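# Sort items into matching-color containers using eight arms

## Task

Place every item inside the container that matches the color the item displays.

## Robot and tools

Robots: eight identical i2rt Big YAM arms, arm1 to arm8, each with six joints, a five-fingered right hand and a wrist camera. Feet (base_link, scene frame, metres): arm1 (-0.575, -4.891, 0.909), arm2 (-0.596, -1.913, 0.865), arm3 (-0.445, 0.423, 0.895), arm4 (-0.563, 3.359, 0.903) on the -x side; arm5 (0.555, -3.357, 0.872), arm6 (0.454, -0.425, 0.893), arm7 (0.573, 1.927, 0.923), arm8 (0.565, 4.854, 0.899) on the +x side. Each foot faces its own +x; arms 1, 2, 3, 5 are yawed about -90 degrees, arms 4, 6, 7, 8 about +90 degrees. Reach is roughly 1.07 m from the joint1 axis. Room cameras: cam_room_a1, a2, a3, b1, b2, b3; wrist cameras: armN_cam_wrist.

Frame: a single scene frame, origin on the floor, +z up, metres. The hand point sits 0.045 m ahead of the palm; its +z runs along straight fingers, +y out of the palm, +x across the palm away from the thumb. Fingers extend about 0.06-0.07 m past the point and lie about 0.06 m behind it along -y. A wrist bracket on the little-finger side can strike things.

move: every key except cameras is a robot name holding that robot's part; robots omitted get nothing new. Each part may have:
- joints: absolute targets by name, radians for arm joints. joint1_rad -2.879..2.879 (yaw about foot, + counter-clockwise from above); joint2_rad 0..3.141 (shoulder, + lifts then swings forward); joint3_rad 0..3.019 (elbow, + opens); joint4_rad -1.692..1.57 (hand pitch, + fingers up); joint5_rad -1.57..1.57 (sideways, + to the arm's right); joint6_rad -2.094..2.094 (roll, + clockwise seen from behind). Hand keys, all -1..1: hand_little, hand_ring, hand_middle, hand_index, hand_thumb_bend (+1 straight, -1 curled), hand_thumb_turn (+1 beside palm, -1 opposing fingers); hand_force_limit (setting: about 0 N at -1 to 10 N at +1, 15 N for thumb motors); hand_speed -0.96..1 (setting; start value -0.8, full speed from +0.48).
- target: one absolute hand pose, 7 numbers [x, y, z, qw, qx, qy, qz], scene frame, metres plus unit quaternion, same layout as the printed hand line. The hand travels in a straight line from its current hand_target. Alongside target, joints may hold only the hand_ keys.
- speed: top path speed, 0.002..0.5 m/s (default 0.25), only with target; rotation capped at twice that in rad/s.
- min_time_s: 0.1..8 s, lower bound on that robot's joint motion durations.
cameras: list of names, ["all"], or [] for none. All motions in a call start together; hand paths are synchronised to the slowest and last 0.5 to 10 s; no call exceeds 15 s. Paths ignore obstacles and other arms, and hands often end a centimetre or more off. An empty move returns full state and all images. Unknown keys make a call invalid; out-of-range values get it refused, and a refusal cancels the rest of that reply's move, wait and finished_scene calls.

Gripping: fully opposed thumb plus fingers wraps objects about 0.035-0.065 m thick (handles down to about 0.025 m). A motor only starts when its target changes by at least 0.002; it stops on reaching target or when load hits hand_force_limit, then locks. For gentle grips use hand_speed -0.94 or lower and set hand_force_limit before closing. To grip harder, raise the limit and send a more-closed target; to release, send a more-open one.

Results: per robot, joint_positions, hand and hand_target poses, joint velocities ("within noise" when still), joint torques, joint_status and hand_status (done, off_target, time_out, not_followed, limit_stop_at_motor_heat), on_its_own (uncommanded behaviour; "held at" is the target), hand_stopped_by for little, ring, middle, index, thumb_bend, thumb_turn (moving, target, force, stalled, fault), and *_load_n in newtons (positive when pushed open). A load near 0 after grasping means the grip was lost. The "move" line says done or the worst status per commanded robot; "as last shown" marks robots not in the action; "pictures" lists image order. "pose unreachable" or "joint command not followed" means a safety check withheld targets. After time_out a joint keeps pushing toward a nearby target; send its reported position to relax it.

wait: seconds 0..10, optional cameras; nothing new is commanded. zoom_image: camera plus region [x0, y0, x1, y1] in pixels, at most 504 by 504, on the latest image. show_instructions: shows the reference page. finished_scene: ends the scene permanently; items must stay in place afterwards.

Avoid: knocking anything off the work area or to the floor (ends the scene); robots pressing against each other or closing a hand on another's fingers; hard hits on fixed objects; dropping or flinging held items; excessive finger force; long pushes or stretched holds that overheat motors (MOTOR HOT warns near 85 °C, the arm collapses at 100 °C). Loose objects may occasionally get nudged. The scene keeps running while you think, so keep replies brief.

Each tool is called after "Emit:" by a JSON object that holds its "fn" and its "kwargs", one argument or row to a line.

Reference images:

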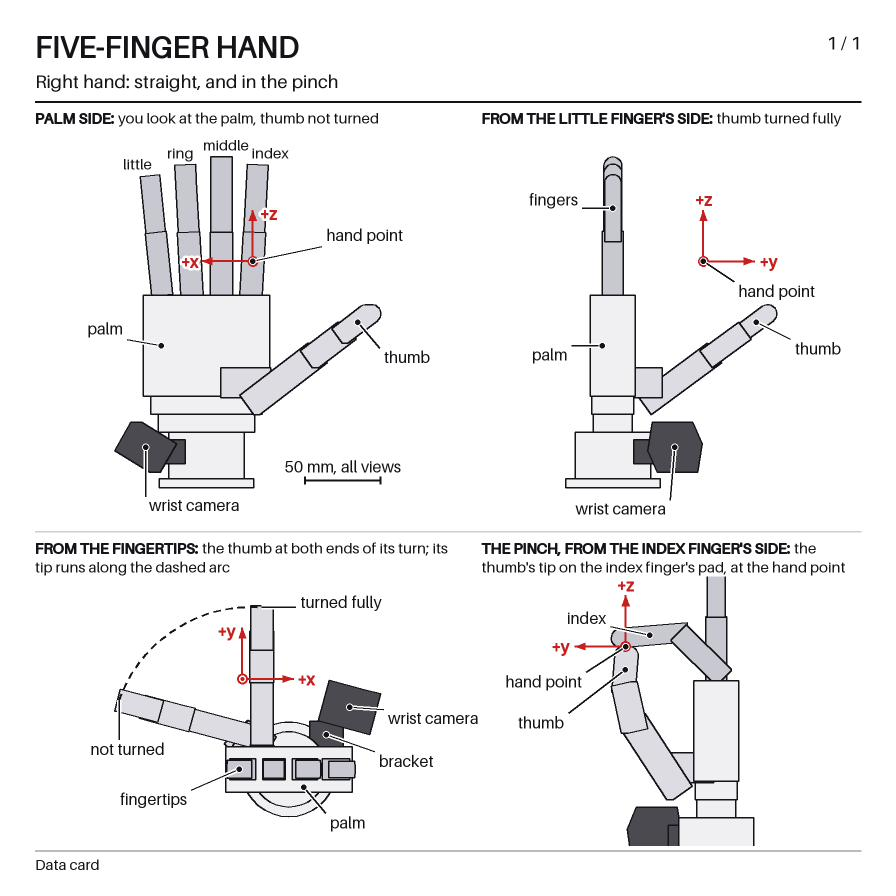

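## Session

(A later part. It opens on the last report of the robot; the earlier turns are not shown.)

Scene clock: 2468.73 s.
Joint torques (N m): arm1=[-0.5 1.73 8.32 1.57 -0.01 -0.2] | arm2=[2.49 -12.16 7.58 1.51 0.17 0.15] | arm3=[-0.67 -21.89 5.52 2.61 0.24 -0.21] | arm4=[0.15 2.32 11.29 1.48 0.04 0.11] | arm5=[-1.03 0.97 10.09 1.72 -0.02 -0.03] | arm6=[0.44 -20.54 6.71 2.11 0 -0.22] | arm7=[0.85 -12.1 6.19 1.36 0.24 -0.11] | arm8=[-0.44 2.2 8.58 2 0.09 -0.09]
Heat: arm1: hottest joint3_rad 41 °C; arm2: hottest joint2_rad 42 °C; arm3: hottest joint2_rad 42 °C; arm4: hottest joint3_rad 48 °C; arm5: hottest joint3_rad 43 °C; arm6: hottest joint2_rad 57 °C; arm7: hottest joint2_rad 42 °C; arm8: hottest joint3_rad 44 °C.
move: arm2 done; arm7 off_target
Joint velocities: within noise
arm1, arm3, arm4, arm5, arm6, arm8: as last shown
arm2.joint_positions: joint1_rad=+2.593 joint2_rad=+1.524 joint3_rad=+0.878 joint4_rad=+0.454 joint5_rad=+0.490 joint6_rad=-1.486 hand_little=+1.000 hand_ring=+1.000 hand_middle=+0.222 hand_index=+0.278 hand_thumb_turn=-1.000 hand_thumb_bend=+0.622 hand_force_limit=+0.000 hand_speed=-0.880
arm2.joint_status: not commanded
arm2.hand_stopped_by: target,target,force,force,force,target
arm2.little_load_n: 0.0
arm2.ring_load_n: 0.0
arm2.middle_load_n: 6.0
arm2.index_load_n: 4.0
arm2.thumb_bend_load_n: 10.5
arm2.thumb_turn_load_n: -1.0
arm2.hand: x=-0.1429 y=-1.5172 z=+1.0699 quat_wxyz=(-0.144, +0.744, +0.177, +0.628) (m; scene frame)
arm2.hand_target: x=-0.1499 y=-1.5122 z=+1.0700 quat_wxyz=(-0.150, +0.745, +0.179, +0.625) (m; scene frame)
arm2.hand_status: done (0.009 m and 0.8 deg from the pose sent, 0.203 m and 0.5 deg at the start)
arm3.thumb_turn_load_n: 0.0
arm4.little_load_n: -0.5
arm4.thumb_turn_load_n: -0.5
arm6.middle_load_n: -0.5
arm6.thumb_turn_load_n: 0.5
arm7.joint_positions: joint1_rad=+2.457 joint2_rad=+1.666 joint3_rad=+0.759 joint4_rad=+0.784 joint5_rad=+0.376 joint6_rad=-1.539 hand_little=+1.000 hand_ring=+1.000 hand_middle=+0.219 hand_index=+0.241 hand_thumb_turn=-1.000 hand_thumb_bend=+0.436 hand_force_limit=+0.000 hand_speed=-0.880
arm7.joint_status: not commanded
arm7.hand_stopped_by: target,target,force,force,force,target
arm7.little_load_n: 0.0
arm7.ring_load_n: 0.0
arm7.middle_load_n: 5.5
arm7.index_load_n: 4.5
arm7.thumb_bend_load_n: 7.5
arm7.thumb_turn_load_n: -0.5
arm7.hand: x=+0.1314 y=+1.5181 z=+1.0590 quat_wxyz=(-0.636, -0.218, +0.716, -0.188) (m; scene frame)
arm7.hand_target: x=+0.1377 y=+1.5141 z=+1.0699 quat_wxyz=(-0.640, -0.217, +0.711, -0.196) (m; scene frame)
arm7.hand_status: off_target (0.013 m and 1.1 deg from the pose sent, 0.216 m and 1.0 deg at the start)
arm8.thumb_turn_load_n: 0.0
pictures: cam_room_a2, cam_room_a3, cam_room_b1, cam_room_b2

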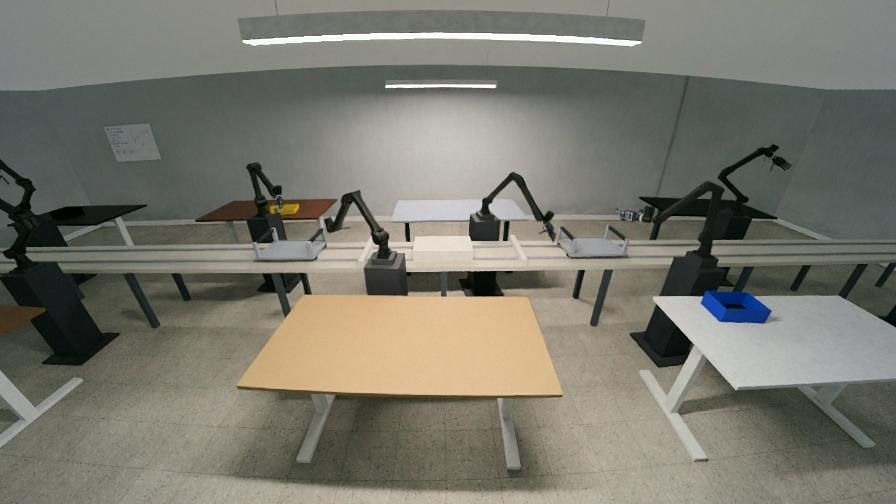

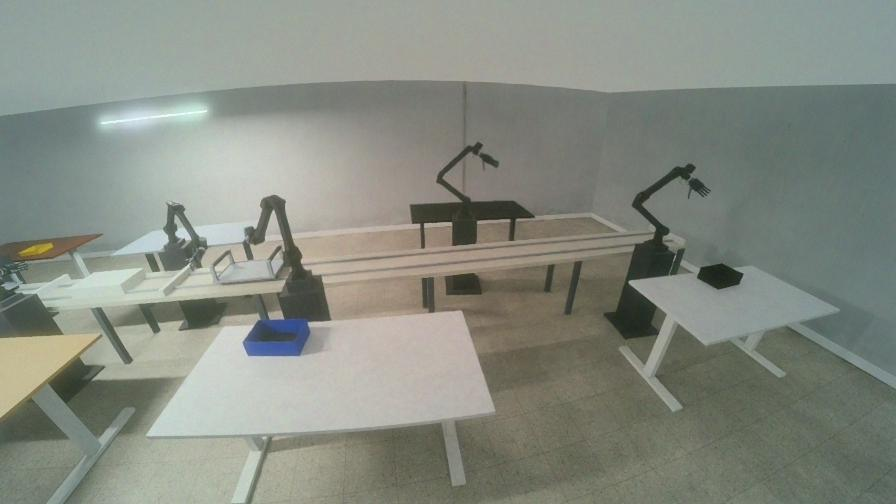

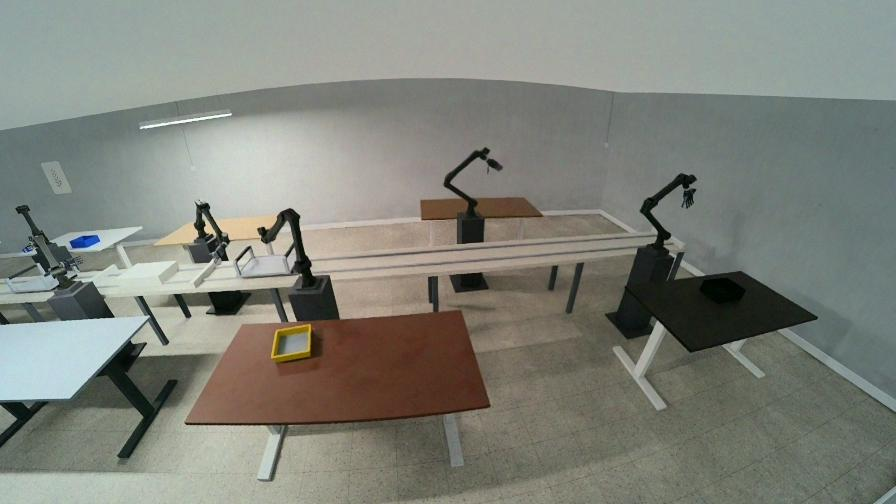

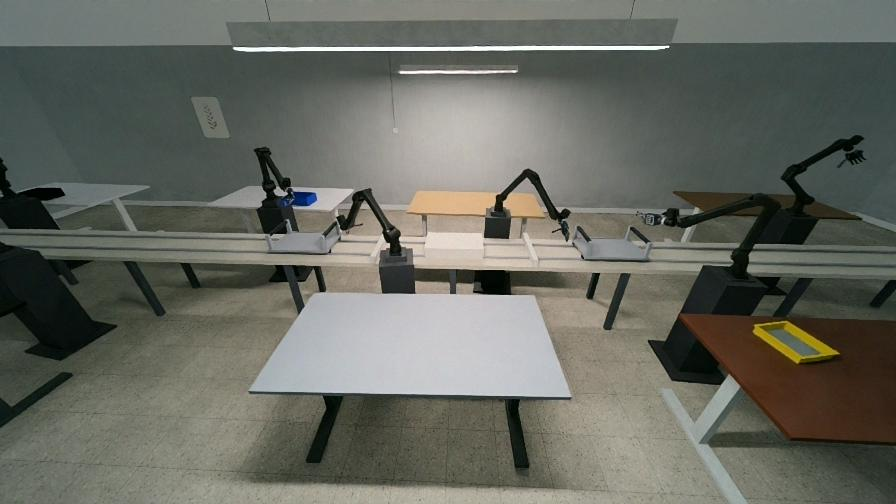

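Emit:
{"fn": "move", "kwargs": {
  "arm2": {"joints":{"joint1_rad":-1.4},"min_time_s":8},
  "arm7": {"joints":{"joint1_rad":-1.2},"min_time_s":8},
  "cameras": ["arm2_cam_wrist","arm7_cam_wrist","cam_room_a2","cam_room_a3","cam_room_b1","cam_room_b2"]
}}

Scene clock: 2531.13 s.
Joint torques (N m): arm1=[-0.5 1.73 8.32 1.57 -0.01 -0.2] | arm2=[0.38 -11.75 7.42 1.72 0.05 0.16] | arm3=[-0.67 -21.95 5.55 2.59 0.24 -0.21] | arm4=[0.15 2.37 11.28 1.43 0.06 0.11] | arm5=[-1.03 0.91 10.17 1.68 -0.04 -0.04] | arm6=[0.62 -20.48 6.58 1.89 0.13 -0.2] | arm7=[-0.85 -11.99 6.17 1.39 0.12 -0.06] | arm8=[-0.44 2.2 8.57 2 0.09 -0.09]
Heat: arm1: hottest joint3_rad 41 °C; arm2: hottest joint3_rad 39 °C; arm3: hottest joint2_rad 42 °C; arm4: hottest joint3_rad 48 °C; arm5: hottest joint3_rad 43 °C; arm6: hottest joint2_rad 57 °C; arm7: hottest joint3_rad 44 °C; arm8: hottest joint3_rad 44 °C.
move: arm2 done; arm7 done
Joint velocities: within noise
arm1, arm3, arm4, arm5, arm6, arm8: as last shown
arm1.thumb_turn_load_n: 0.5
arm2.joint_positions: joint1_rad=-1.393 joint2_rad=+1.524 joint3_rad=+0.878 joint4_rad=+0.454 joint5_rad=+0.492 joint6_rad=-1.486 hand_little=+1.000 hand_ring=+1.000 hand_middle=+0.222 hand_index=+0.278 hand_thumb_turn=-1.000 hand_thumb_bend=+0.622 hand_force_limit=+0.000 hand_speed=-0.880
arm2.joint_status: all done
arm2.hand_stopped_by: target,target,force,force,force,target
arm2.little_load_n: 0.0
arm2.ring_load_n: 0.0
arm2.middle_load_n: 5.5
arm2.index_load_n: 4.5
arm2.thumb_bend_load_n: 10.0
arm2.thumb_turn_load_n: -0.5
arm2.hand: x=-1.1930 y=-1.8364 z=+1.0699 quat_wxyz=(+0.632, -0.144, -0.751, -0.127) (m; scene frame)
arm2.hand_target: x=-1.1907 y=-1.8322 z=+1.0699 quat_wxyz=(+0.630, -0.151, -0.751, -0.126) (m; scene frame)
arm2.hand_status: not commanded
arm4.little_load_n: 0.0
arm4.thumb_turn_load_n: 0.0
arm6.middle_load_n: 0.0
arm6.thumb_turn_load_n: 0.0
arm7.joint_positions: joint1_rad=-1.195 joint2_rad=+1.666 joint3_rad=+0.759 joint4_rad=+0.784 joint5_rad=+0.379 joint6_rad=-1.539 hand_little=+1.000 hand_ring=+1.000 hand_middle=+0.219 hand_index=+0.241 hand_thumb_turn=-1.000 hand_thumb_bend=+0.436 hand_force_limit=+0.000 hand_speed=-0.880
arm7.joint_status: all done
arm7.hand_stopped_by: target,target,force,force,force,target
arm7.little_load_n: 0.0
arm7.ring_load_n: 0.0
arm7.middle_load_n: 5.5
arm7.index_load_n: 4.5
arm7.thumb_bend_load_n: 8.0
arm7.thumb_turn_load_n: 0.0
arm7.hand: x=+1.1565 y=+2.0690 z=+1.0656 quat_wxyz=(-0.018, +0.743, +0.032, +0.668) (m; scene frame)
arm7.hand_target: x=+1.1556 y=+2.0651 z=+1.0764 quat_wxyz=(-0.019, +0.738, +0.026, +0.674) (m; scene frame)
arm7.hand_status: not commanded
pictures: arm2_cam_wrist, arm7_cam_wrist, cam_room_a2, cam_room_a3, cam_room_b1, cam_room_b2
camera_calibration:
arm2_cam_wrist: T_world_to_cam=[[0.265853, 0.922674, 0.279276, 1.71601], [0.697552, 0.0158404, -0.716359, 1.62863], [-0.665389, 0.385256, -0.639402, 0.715151], [0, 0, 0, 1]] pos_world=[-1.11641, -1.88464, 1.14471]
arm7_cam_wrist: T_world_to_cam=[[0.1591, -0.946092, 0.282128, 1.47811], [-0.536388, -0.322748, -0.779822, 2.12342], [0.82884, -0.0272602, -0.558822, -0.193154], [0, 0, 0, 1]] pos_world=[1.0639, 2.07849, 1.13094]

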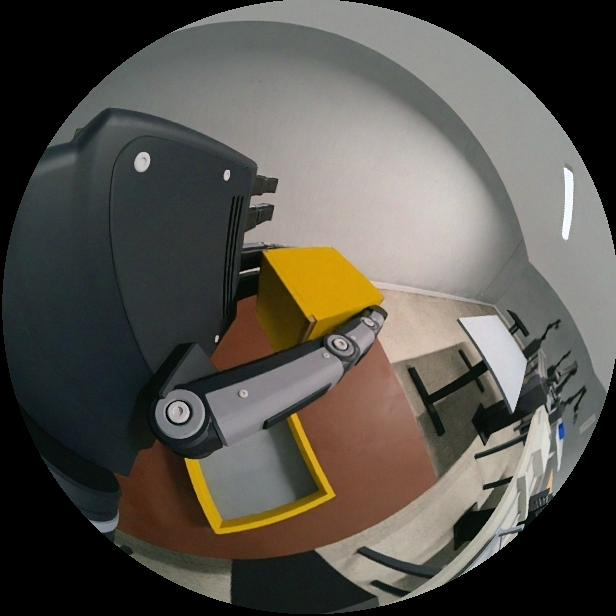

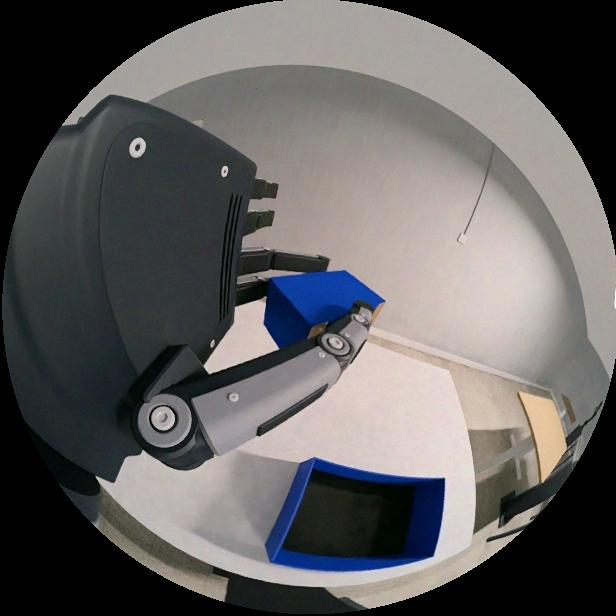

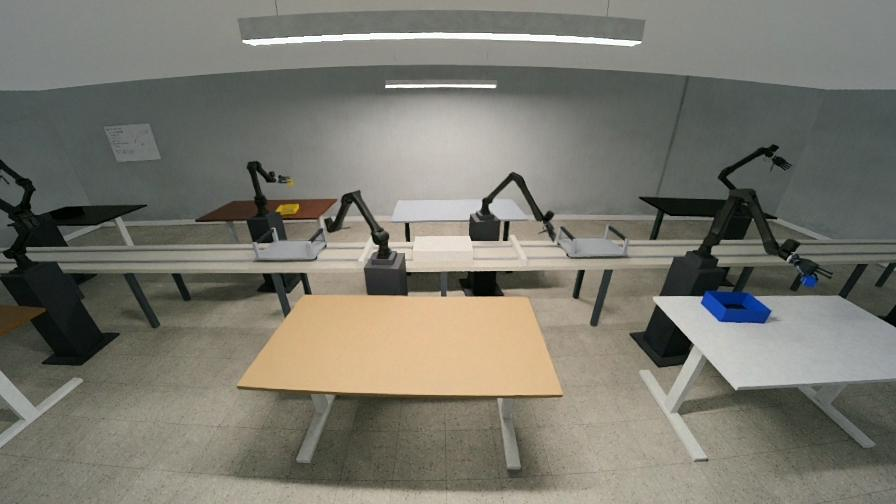

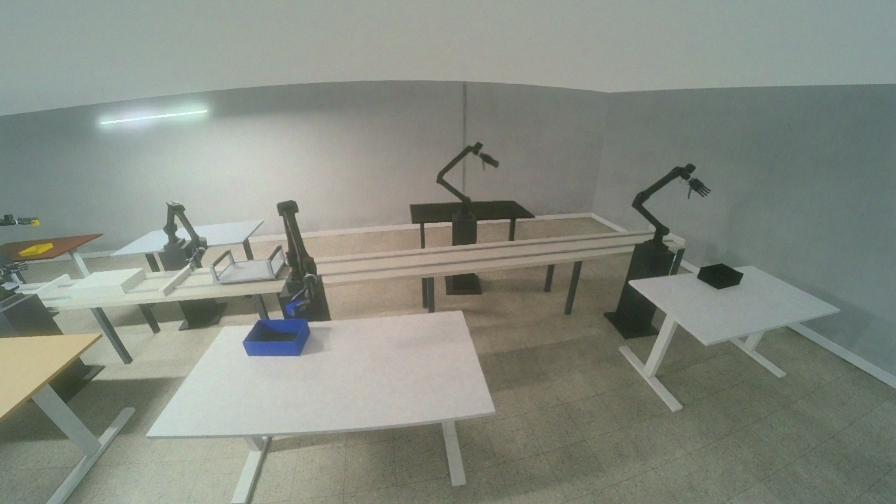

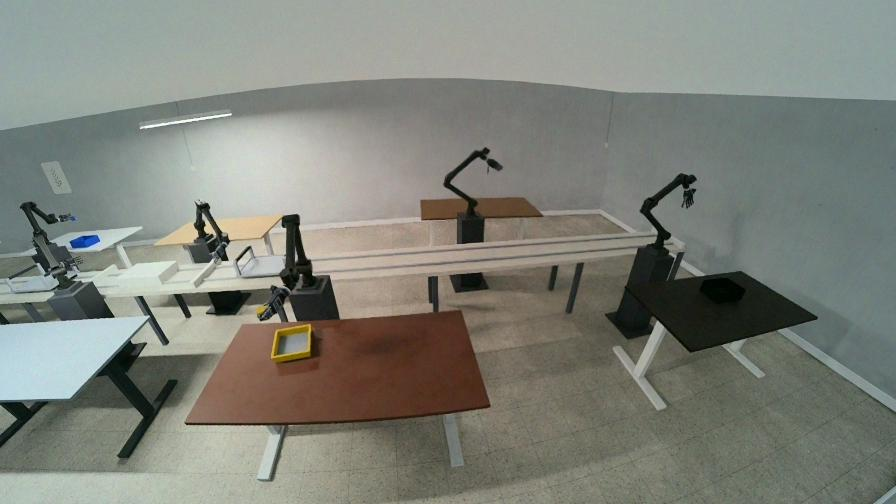

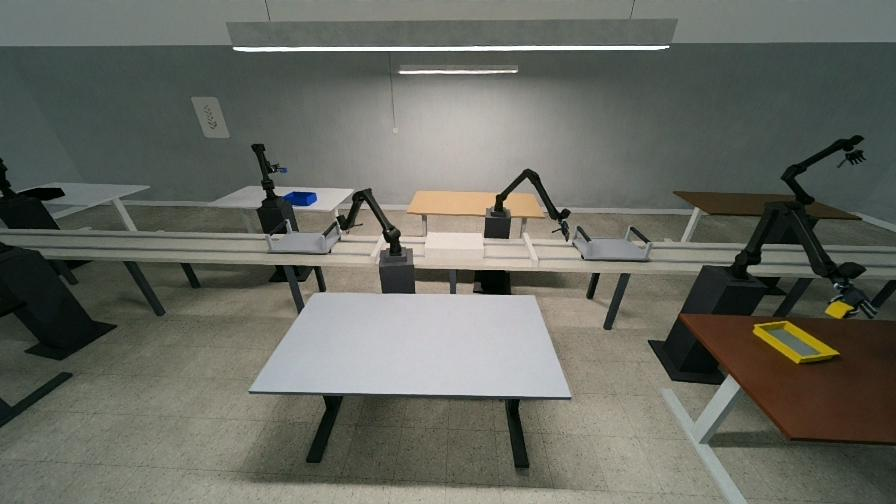

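Emit:
{"fn": "zoom_image", "kwargs": {
  "camera": "arm2_cam_wrist",
  "region": [160, 380, 380, 560]
}}

Emit:
{"fn": "zoom_image", "kwargs": {
  "camera": "arm7_cam_wrist",
  "region": [240, 420, 480, 600]
}}

Emit:
{"fn": "zoom_image", "kwargs": {
  "camera": "cam_room_b2",
  "region": [730, 290, 880, 380]
}}

Emit:
{"fn": "zoom_image", "kwargs": {
  "camera": "cam_room_b1",
  "region": [230, 290, 380, 380]
}}

Emit:
{"fn": "zoom_image", "kwargs": {
  "camera": "cam_room_a2",
  "region": [670, 260, 850, 350]
}}

Emit:
{"fn": "zoom_image", "kwargs": {
  "camera": "cam_room_a3",
  "region": [210, 280, 360, 370]
}}

Scaled by 2.291 from the camera's 616x616 image, which has a finer 880x880 frame.

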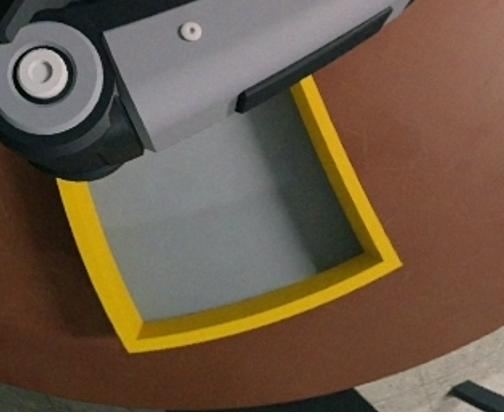

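Scaled by 2.100 from the camera's 616x616 image, which has a finer 880x880 frame.

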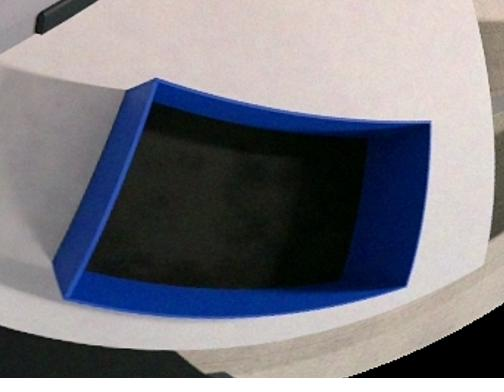

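Scaled by 3.360 from the camera's 896x504 image, which has a finer 1280x720 frame.

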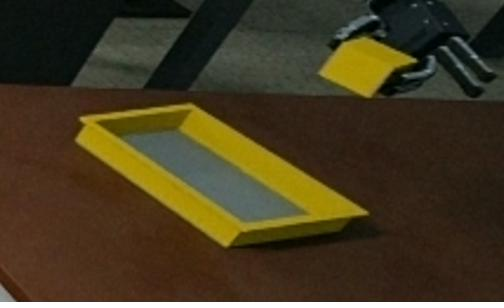

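Scaled by 3.360 from the camera's 896x504 image, which has a finer 1280x720 frame.

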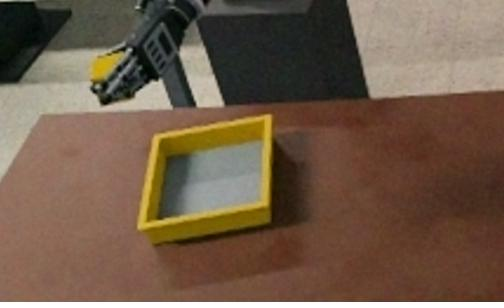

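Scaled by 2.800 from the camera's 896x504 image, which has a finer 1280x720 frame.

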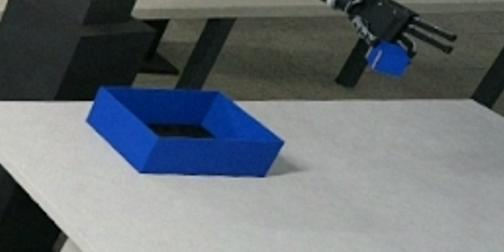

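Scaled by 3.360 from the camera's 896x504 image, which has a finer 1280x720 frame.

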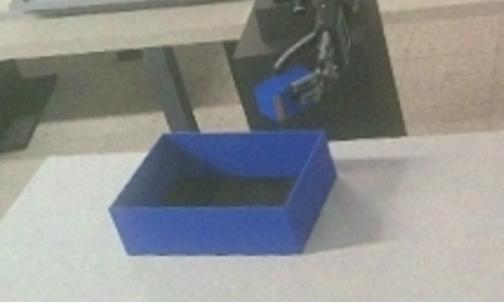

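Emit:
{"fn": "move", "kwargs": {
  "arm2": {"target":[-1.085,-1.893,0.95,-0.5680,0.1140,0.8112,0.0798],"speed":0.12},
  "arm7": {"target":[0.995,1.850,0.98,0.0472,0.9498,-0.1760,0.2545],"speed":0.15,"joints":{"hand_ring":0.0,"hand_little":0.0}},
  "cameras": ["arm2_cam_wrist","arm7_cam_wrist"]
}}

Scene clock: 2699.90 s.
Joint torques (N m): arm1=[-0.56 1.73 8.31 1.57 -0.01 -0.2] | arm2=[2.61 -10.87 5.81 2.44 0.28 0.16] | arm3=[-0.62 -21.89 5.53 2.62 0.24 -0.22] | arm4=[0.09 2.26 11.28 1.42 0.04 0.11] | arm5=[-1.08 0.79 10.09 1.76 -0.02 -0.03] | arm6=[-0.5 -19.49 6.39 2.18 0.05 -0.15] | arm7=[-1.55 -6.83 11.77 0.59 0.08 -0.09] | arm8=[-0.44 2.2 8.57 1.99 0.09 -0.09]
Heat: arm1: hottest joint3_rad 41 °C; arm2: hottest joint3_rad 39 °C; arm3: hottest joint2_rad 43 °C; arm4: hottest joint3_rad 49 °C; arm5: hottest joint3_rad 43 °C; arm6: hottest joint2_rad 58 °C; arm7: hottest joint3_rad 44 °C; arm8: hottest joint3_rad 44 °C.
move: arm2 off_target; arm7 off_target
Joint velocities: within noise
arm1, arm3, arm4, arm5, arm6, arm8: as last shown
arm1.thumb_turn_load_n: 0.0
arm2.joint_positions: joint1_rad=-1.273 joint2_rad=+1.482 joint3_rad=+0.550 joint4_rad=+0.503 joint5_rad=+0.488 joint6_rad=-1.388 hand_little=+1.000 hand_ring=+1.000 hand_middle=+0.222 hand_index=+0.278 hand_thumb_turn=-1.000 hand_thumb_bend=+0.622 hand_force_limit=+0.000 hand_speed=-0.880
arm2.joint_status: not commanded
arm2.hand_stopped_by: target,target,force,force,force,target
arm2.little_load_n: 0.0
arm2.ring_load_n: 0.0
arm2.middle_load_n: 6.0
arm2.index_load_n: 4.0
arm2.thumb_bend_load_n: 10.0
arm2.thumb_turn_load_n: -1.0
arm2.hand: x=-1.0828 y=-1.8850 z=+0.9428 quat_wxyz=(+0.555, -0.111, -0.819, -0.091) (m; scene frame)
arm2.hand_target: x=-1.0850 y=-1.8929 z=+0.9500 quat_wxyz=(+0.568, -0.114, -0.811, -0.080) (m; scene frame)
arm2.hand_status: off_target (0.011 m and 2.2 deg from the pose sent, 0.171 m and 12.0 deg at the start)
arm7.joint_positions: joint1_rad=-1.622 joint2_rad=+1.391 joint3_rad=+0.761 joint4_rad=-0.490 joint5_rad=+0.187 joint6_rad=-1.239 hand_little=+0.000 hand_ring=+0.000 hand_middle=+0.219 hand_index=+0.241 hand_thumb_turn=-1.000 hand_thumb_bend=+0.436 hand_force_limit=+0.000 hand_speed=-0.880
arm7.joint_status: all done
arm7.hand_stopped_by: target,target,force,force,force,target
arm7.little_load_n: 0.0
arm7.ring_load_n: 0.0
arm7.middle_load_n: 5.5
arm7.index_load_n: 4.5
arm7.thumb_bend_load_n: 8.0
arm7.thumb_turn_load_n: -0.5
arm7.hand: x=+0.9721 y=+1.8539 z=+0.9644 quat_wxyz=(+0.051, +0.955, -0.169, +0.239) (m; scene frame)
arm7.hand_target: x=+0.9939 y=+1.8500 z=+0.9805 quat_wxyz=(+0.047, +0.950, -0.176, +0.255) (m; scene frame)
arm7.hand_status: off_target (0.028 m and 2.1 deg from the pose sent, 0.285 m and 59.2 deg at the start)
pictures: arm2_cam_wrist, arm7_cam_wrist
camera_calibration:
arm2_cam_wrist: T_world_to_cam=[[0.119727, 0.9552, 0.270663, 1.67819], [0.823682, 0.0566328, -0.564218, 1.53154], [-0.554269, 0.290492, -0.78, 0.80015], [0, 0, 0, 1]] pos_world=[-1.01893, -1.92218, 1.03402]
arm7_cam_wrist: T_world_to_cam=[[-0.0783119, -0.992834, 0.090271, 1.83487], [-0.99653, 0.0805202, 0.0210812, 0.803391], [-0.0281988, -0.0883069, -0.995694, 1.26487], [0, 0, 0, 1]] pos_world=[0.979963, 1.86873, 1.07685]

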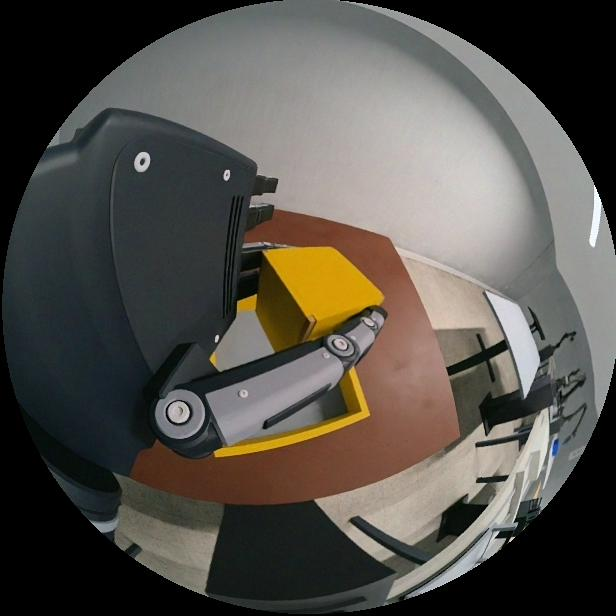

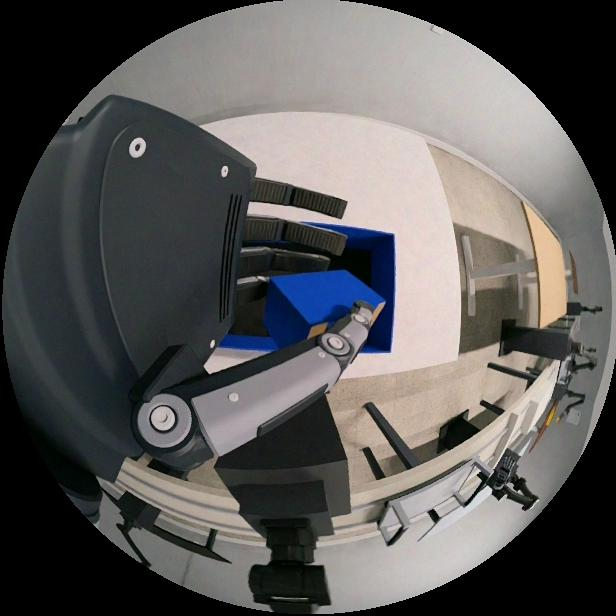

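Emit:
{"fn": "move", "kwargs": {
  "arm7": {"target":[1.015,1.852,0.93,0.0472,0.9498,-0.1760,0.2545],"speed":0.1,"joints":{"hand_ring":-0.5,"hand_little":-0.5,"hand_force_limit":-0.8}},
  "arm2": {"target":[-1.087,-1.899,0.90,-0.5680,0.1140,0.8112,0.0798],"speed":0.08},
  "cameras": ["arm2_cam_wrist","arm7_cam_wrist"]
}}

Emit:
{"fn": "zoom_image", "kwargs": {
  "camera": "arm2_cam_wrist",
  "region": [140, 280, 460, 500]
}}

Emit:
{"fn": "zoom_image", "kwargs": {
  "camera": "arm7_cam_wrist",
  "region": [220, 180, 460, 400]
}}

Scene clock: 2750.00 s.
Joint torques (N m): arm1=[-0.5 1.67 8.32 1.57 0 -0.2] | arm2=[3.02 -8.47 4.83 2.41 0.3 0.22] | arm3=[-0.67 -21.89 5.52 2.62 0.24 -0.21] | arm4=[0.15 2.55 11.34 1.48 0.05 0.11] | arm5=[-0.97 0.91 10.1 1.68 -0.03 -0.03] | arm6=[0.56 -20.07 6.43 2.02 0.08 -0.17] | arm7=[-1.38 -8 10.45 1.59 0.2 -0.05] | arm8=[-0.44 2.2 8.58 1.99 0.09 -0.09]
Heat: arm1: hottest joint3_rad 41 °C; arm2: hottest joint3_rad 37 °C; arm3: hottest joint2_rad 43 °C; arm4: hottest joint3_rad 49 °C; arm5: hottest joint3_rad 43 °C; arm6: hottest joint2_rad 58 °C; arm7: hottest joint3_rad 48 °C; arm8: hottest joint3_rad 44 °C.
move: arm2 done; arm7 off_target
Joint velocities: within noise
arm1, arm3, arm4, arm5, arm6, arm8: as last shown
arm2.joint_positions: joint1_rad=-1.258 joint2_rad=+1.634 joint3_rad=+0.531 joint4_rad=+0.693 joint5_rad=+0.502 joint6_rad=-1.380 hand_little=+1.000 hand_ring=+1.000 hand_middle=+0.222 hand_index=+0.278 hand_thumb_turn=-1.000 hand_thumb_bend=+0.622 hand_force_limit=+0.000 hand_speed=-0.880
arm2.joint_status: not commanded
arm2.hand_stopped_by: target,target,force,force,force,target
arm2.little_load_n: 0.0
arm2.ring_load_n: 0.0
arm2.middle_load_n: 6.0
arm2.index_load_n: 4.0
arm2.thumb_bend_load_n: 10.5
arm2.thumb_turn_load_n: -1.0
arm2.hand: x=-1.0863 y=-1.8914 z=+0.9028 quat_wxyz=(+0.564, -0.114, -0.813, -0.087) (m; scene frame)
arm2.hand_target: x=-1.0870 y=-1.8990 z=+0.9002 quat_wxyz=(+0.568, -0.114, -0.811, -0.080) (m; scene frame)
arm2.hand_status: done (0.008 m and 1.0 deg from the pose sent, 0.045 m and 2.2 deg at the start)
arm7.joint_positions: joint1_rad=-1.622 joint2_rad=+1.535 joint3_rad=+0.762 joint4_rad=-0.369 joint5_rad=+0.187 joint6_rad=-1.239 hand_little=-0.500 hand_ring=-0.500 hand_middle=+0.219 hand_index=+0.241 hand_thumb_turn=-1.000 hand_thumb_bend=+0.436 hand_force_limit=-0.800 hand_speed=-0.880
arm7.joint_status: all done
arm7.hand_stopped_by: target,target,force,force,force,target
arm7.little_load_n: 0.0
arm7.ring_load_n: 0.0
arm7.middle_load_n: 5.5
arm7.index_load_n: 4.5
arm7.thumb_bend_load_n: 8.0
arm7.thumb_turn_load_n: -0.5
arm7.hand: x=+0.9866 y=+1.8541 z=+0.9173 quat_wxyz=(+0.053, +0.957, -0.169, +0.228) (m; scene frame)
arm7.hand_target: x=+1.0137 y=+1.8521 z=+0.9311 quat_wxyz=(+0.047, +0.950, -0.176, +0.255) (m; scene frame)
arm7.hand_status: off_target (0.031 m and 3.3 deg from the pose sent, 0.055 m and 2.1 deg at the start)
pictures: arm2_cam_wrist, arm7_cam_wrist
camera_calibration:
arm2_cam_wrist: T_world_to_cam=[[0.125726, 0.956852, 0.261967, 1.71312], [0.811079, 0.0529158, -0.582539, 1.50797], [-0.571266, 0.285716, -0.76943, 0.731778], [0, 0, 0, 1]] pos_world=[-1.02043, -1.92808, 0.992724]
arm7_cam_wrist: T_world_to_cam=[[-0.076337, -0.992781, 0.0925096, 1.8364], [-0.995797, 0.080618, 0.0434539, 0.797348], [-0.0505982, -0.0888037, -0.994763, 1.24056], [0, 0, 0, 1]] pos_world=[0.996953, 1.86902, 1.02953]

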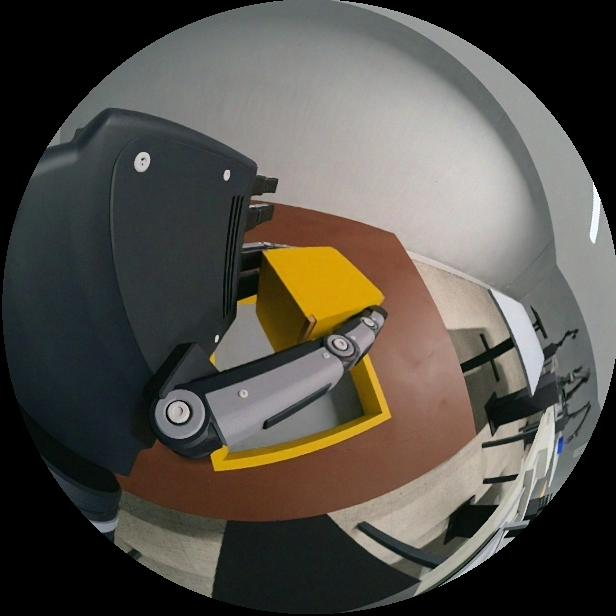

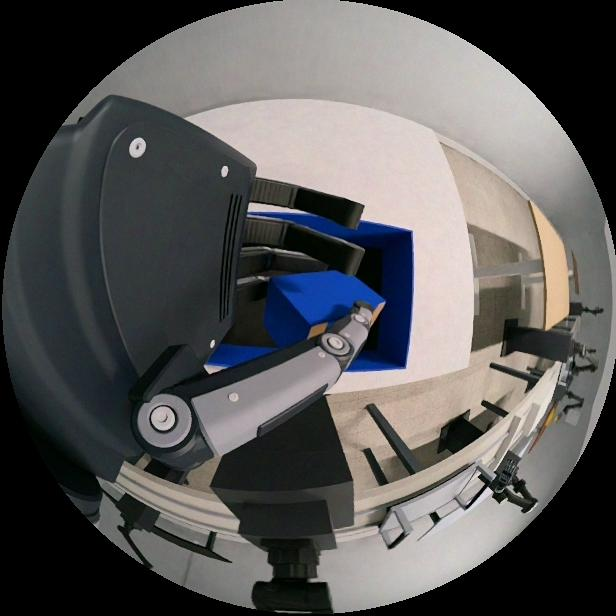

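Scaled by 1.575 from the camera's 616x616 image, which has a finer 880x880 frame.

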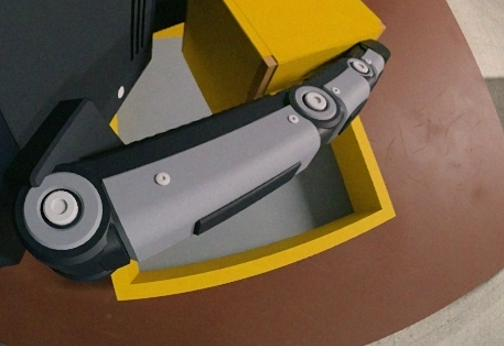

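Scaled by 2.100 from the camera's 616x616 image, which has a finer 880x880 frame.

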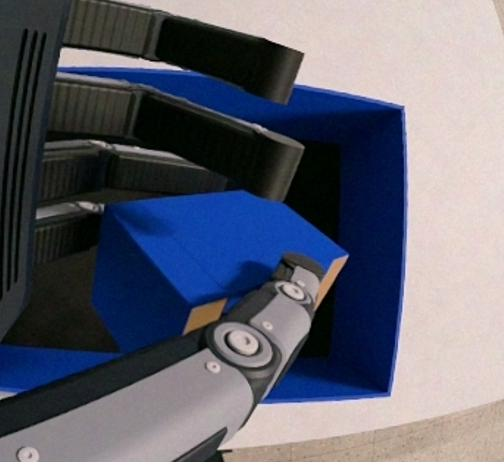

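Emit:
{"fn": "move", "kwargs": {
  "arm7": {"target":[1.024,1.852,0.86,0.0472,0.9498,-0.1760,0.2545],"speed":0.08},
  "arm2": {"target":[-1.087,-1.899,0.835,-0.5680,0.1140,0.8112,0.0798],"speed":0.08},
  "cameras": ["arm2_cam_wrist","arm7_cam_wrist"]
}}

Emit:
{"fn": "zoom_image", "kwargs": {
  "camera": "arm2_cam_wrist",
  "region": [140, 260, 460, 480]
}}

Emit:
{"fn": "zoom_image", "kwargs": {
  "camera": "arm7_cam_wrist",
  "region": [200, 160, 480, 420]
}}

Scene clock: 2799.93 s.
Joint torques (N m): arm1=[-0.5 1.67 8.31 1.58 -0.01 -0.2] | arm2=[3.25 -10.93 3.79 2.81 0.29 0.09] | arm3=[-0.62 -21.89 5.55 2.62 0.24 -0.22] | arm4=[0.09 2.32 11.28 1.43 0.07 0.1] | arm5=[-1.14 0.97 10.18 1.73 -0.03 -0.04] | arm6=[0.26 -20.19 6.48 2.11 0.06 -0.13] | arm7=[-1.14 -9.64 7.43 1.63 0.16 -0.06] | arm8=[-0.44 2.2 8.58 1.99 0.09 -0.09]
Heat: arm1: hottest joint3_rad 42 °C; arm2: hottest joint3_rad 36 °C; arm3: hottest joint2_rad 43 °C; arm4: hottest joint3_rad 49 °C; arm5: hottest joint3_rad 44 °C; arm6: hottest joint2_rad 59 °C; arm7: hottest joint3_rad 49 °C; arm8: hottest joint3_rad 44 °C.
move: arm2 done; arm7 off_target
Joint velocities: within noise
arm1.joint_positions: joint1_rad=-0.121 joint2_rad=+0.635 joint3_rad=+1.344 joint4_rad=-1.616 joint5_rad=-0.120 joint6_rad=-1.545 hand_little=+1.000 hand_ring=+1.000 hand_middle=+1.000 hand_index=+1.000 hand_thumb_turn=+1.000 hand_thumb_bend=+1.000 hand_force_limit=+0.000 hand_speed=-0.800
arm1.joint_status: not commanded
arm1.hand_stopped_by: target,target,target,target,target,target
arm1.little_load_n: -0.5
arm1.ring_load_n: 0.0
arm1.middle_load_n: 0.0
arm1.index_load_n: -0.5
arm1.thumb_bend_load_n: 0.0
arm1.thumb_turn_load_n: 0.0
arm1.hand: x=-0.6327 y=-5.0762 z=+1.3312 quat_wxyz=(+0.201, +0.635, -0.699, +0.262) (m; scene frame)
arm1.hand_target: x=-0.6328 y=-5.0772 z=+1.3418 quat_wxyz=(+0.210, +0.632, -0.695, +0.270) (m; scene frame)
arm1.hand_status: not commanded
arm2.joint_positions: joint1_rad=-1.258 joint2_rad=+1.880 joint3_rad=+0.527 joint4_rad=+0.936 joint5_rad=+0.502 joint6_rad=-1.379 hand_little=+1.000 hand_ring=+1.000 hand_middle=+0.222 hand_index=+0.278 hand_thumb_turn=-1.000 hand_thumb_bend=+0.622 hand_force_limit=+0.000 hand_speed=-0.880
arm2.joint_status: not commanded
arm2.hand_stopped_by: target,target,force,force,force,target
arm2.little_load_n: 0.0
arm2.ring_load_n: 0.0
arm2.middle_load_n: 5.5
arm2.index_load_n: 4.5
arm2.thumb_bend_load_n: 10.0
arm2.thumb_turn_load_n: -1.0
arm2.hand: x=-1.0838 y=-1.8908 z=+0.8359 quat_wxyz=(+0.561, -0.113, -0.815, -0.088) (m; scene frame)
arm2.hand_target: x=-1.0869 y=-1.8989 z=+0.8351 quat_wxyz=(+0.568, -0.114, -0.811, -0.080) (m; scene frame)
arm2.hand_status: done (0.009 m and 1.3 deg from the pose sent, 0.068 m and 1.0 deg at the start)
arm3: as last shown
arm3.thumb_bend_load_n: -0.5
arm4.joint_positions: joint1_rad=-0.176 joint2_rad=+0.629 joint3_rad=+1.398 joint4_rad=-1.236 joint5_rad=+0.104 joint6_rad=-0.912 hand_little=+1.000 hand_ring=+1.000 hand_middle=+1.000 hand_index=+1.000 hand_thumb_turn=+1.000 hand_thumb_bend=+1.000 hand_force_limit=+0.000 hand_speed=-0.800
arm4.joint_status: not commanded
arm4.hand_stopped_by: target,target,target,target,target,target
arm4.little_load_n: 0.0
arm4.ring_load_n: 0.0
arm4.middle_load_n: 0.0
arm4.index_load_n: 0.0
arm4.thumb_bend_load_n: 0.0
arm4.thumb_turn_load_n: 0.0
arm4.hand: x=-0.4346 y=+3.5667 z=+1.4025 quat_wxyz=(-0.397, +0.825, +0.210, +0.343) (m; scene frame)
arm4.hand_target: x=-0.4351 y=+3.5654 z=+1.4148 quat_wxyz=(-0.407, +0.818, +0.208, +0.350) (m; scene frame)
arm4.hand_status: not commanded
arm5.joint_positions: joint1_rad=+0.016 joint2_rad=+0.642 joint3_rad=+1.328 joint4_rad=-1.278 joint5_rad=-0.066 joint6_rad=-1.023 hand_little=+1.000 hand_ring=+1.000 hand_middle=+1.000 hand_index=+1.000 hand_thumb_turn=+1.000 hand_thumb_bend=+1.000 hand_force_limit=+0.000 hand_speed=-0.800
arm5.joint_status: not commanded
arm5.hand_stopped_by: target,target,target,target,target,target
arm5.little_load_n: 0.0
arm5.ring_load_n: 0.0
arm5.middle_load_n: 0.0
arm5.index_load_n: 0.0
arm5.thumb_bend_load_n: 0.0
arm5.thumb_turn_load_n: 0.0
arm5.hand: x=+0.5381 y=-3.6054 z=+1.3262 quat_wxyz=(+0.193, +0.459, -0.754, +0.428) (m; scene frame)
arm5.hand_target: x=+0.5380 y=-3.6049 z=+1.3356 quat_wxyz=(+0.198, +0.457, -0.750, +0.436) (m; scene frame)
arm5.hand_status: not commanded
arm6.joint_positions: joint1_rad=+2.602 joint2_rad=+2.256 joint3_rad=+1.366 joint4_rad=+0.562 joint5_rad=+0.953 joint6_rad=-1.310 hand_little=+1.000 hand_ring=+1.000 hand_middle=+1.000 hand_index=+1.000 hand_thumb_turn=-1.000 hand_thumb_bend=+1.000 hand_force_limit=+0.000 hand_speed=-0.700
arm6.joint_status: not commanded
arm6.hand_stopped_by: target,target,target,target,target,target
arm6.little_load_n: 0.0
arm6.ring_load_n: 0.0
arm6.middle_load_n: 0.0
arm6.index_load_n: 0.0
arm6.thumb_bend_load_n: 0.0
arm6.thumb_turn_load_n: 0.0
arm6.hand: x=-0.0963 y=-0.8635 z=+0.8873 quat_wxyz=(-0.637, +0.011, +0.771, +0.013) (m; scene frame)
arm6.hand_target: x=-0.1000 y=-0.8599 z=+0.8998 quat_wxyz=(-0.643, +0.014, +0.766, +0.011) (m; scene frame)
arm6.hand_status: not commanded
arm7.joint_positions: joint1_rad=-1.622 joint2_rad=+1.721 joint3_rad=+0.762 joint4_rad=-0.159 joint5_rad=+0.187 joint6_rad=-1.239 hand_little=-0.500 hand_ring=-0.500 hand_middle=+0.219 hand_index=+0.241 hand_thumb_turn=-1.000 hand_thumb_bend=+0.436 hand_force_limit=-0.800 hand_speed=-0.880
arm7.joint_status: not commanded
arm7.hand_stopped_by: target,target,force,force,force,target
arm7.little_load_n: 0.0
arm7.ring_load_n: 0.0
arm7.middle_load_n: 6.0
arm7.index_load_n: 4.5
arm7.thumb_bend_load_n: 7.5
arm7.thumb_turn_load_n: -0.5
arm7.hand: x=+1.0084 y=+1.8545 z=+0.8565 quat_wxyz=(+0.050, +0.955, -0.169, +0.239) (m; scene frame)
arm7.hand_target: x=+1.0237 y=+1.8520 z=+0.8605 quat_wxyz=(+0.047, +0.950, -0.176, +0.255) (m; scene frame)
arm7.hand_status: off_target (0.016 m and 2.0 deg from the pose sent, 0.068 m and 3.3 deg at the start)
arm8.joint_positions: joint1_rad=-0.206 joint2_rad=+0.621 joint3_rad=+1.343 joint4_rad=-1.268 joint5_rad=+0.184 joint6_rad=-1.064 hand_little=+1.000 hand_ring=+1.000 hand_middle=+1.000 hand_index=+1.000 hand_thumb_turn=+1.000 hand_thumb_bend=+1.000 hand_force_limit=+0.000 hand_speed=-0.800
arm8.joint_status: not commanded
arm8.hand_stopped_by: target,target,target,target,target,target
arm8.little_load_n: 0.0
arm8.ring_load_n: 0.0
arm8.middle_load_n: 0.0
arm8.index_load_n: 0.0
arm8.thumb_bend_load_n: 0.0
arm8.thumb_turn_load_n: 0.0
arm8.hand: x=+0.6996 y=+5.0540 z=+1.3763 quat_wxyz=(-0.320, +0.823, +0.278, +0.378) (m; scene frame)
arm8.hand_target: x=+0.6991 y=+5.0532 z=+1.3886 quat_wxyz=(-0.330, +0.817, +0.275, +0.385) (m; scene frame)
arm8.hand_status: not commanded
pictures: arm2_cam_wrist, arm7_cam_wrist
camera_calibration:
arm2_cam_wrist: T_world_to_cam=[[0.124914, 0.956562, 0.263412, 1.72707], [0.814537, 0.0527187, -0.577711, 1.46639], [-0.566503, 0.286723, -0.77257, 0.69133], [0, 0, 0, 1]] pos_world=[-1.01853, -1.92758, 0.926322]
arm7_cam_wrist: T_world_to_cam=[[-0.0784154, -0.992843, 0.0900788, 1.84845], [-0.996552, 0.0805218, 0.0199869, 0.842764], [-0.0270972, -0.088201, -0.995734, 1.15724], [0, 0, 0, 1]] pos_world=[1.01616, 1.86943, 0.968954]

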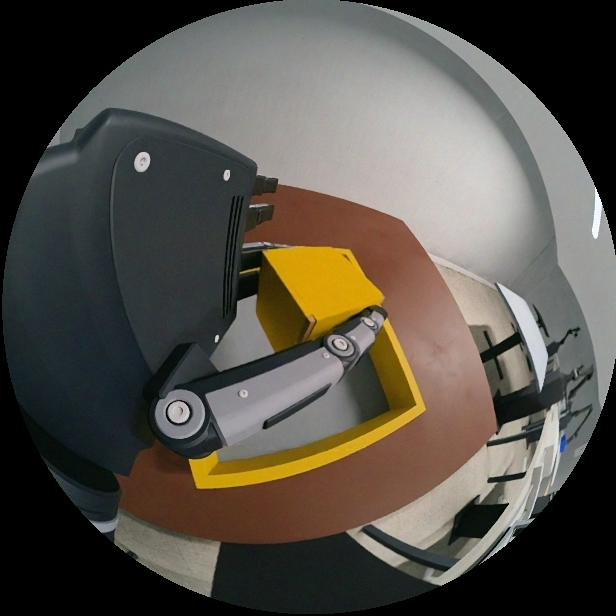

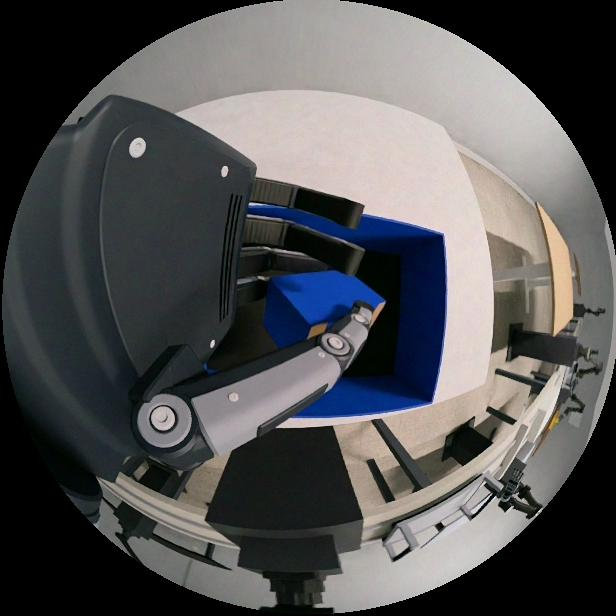

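Scaled by 1.575 from the camera's 616x616 image, which has a finer 880x880 frame.

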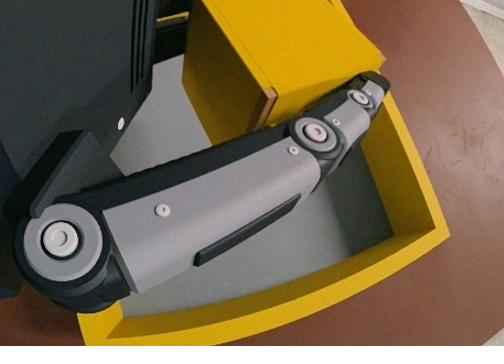

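Scaled by 1.800 from the camera's 616x616 image, which has a finer 880x880 frame.

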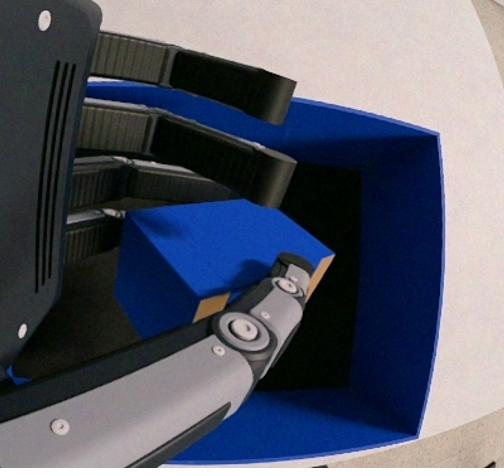

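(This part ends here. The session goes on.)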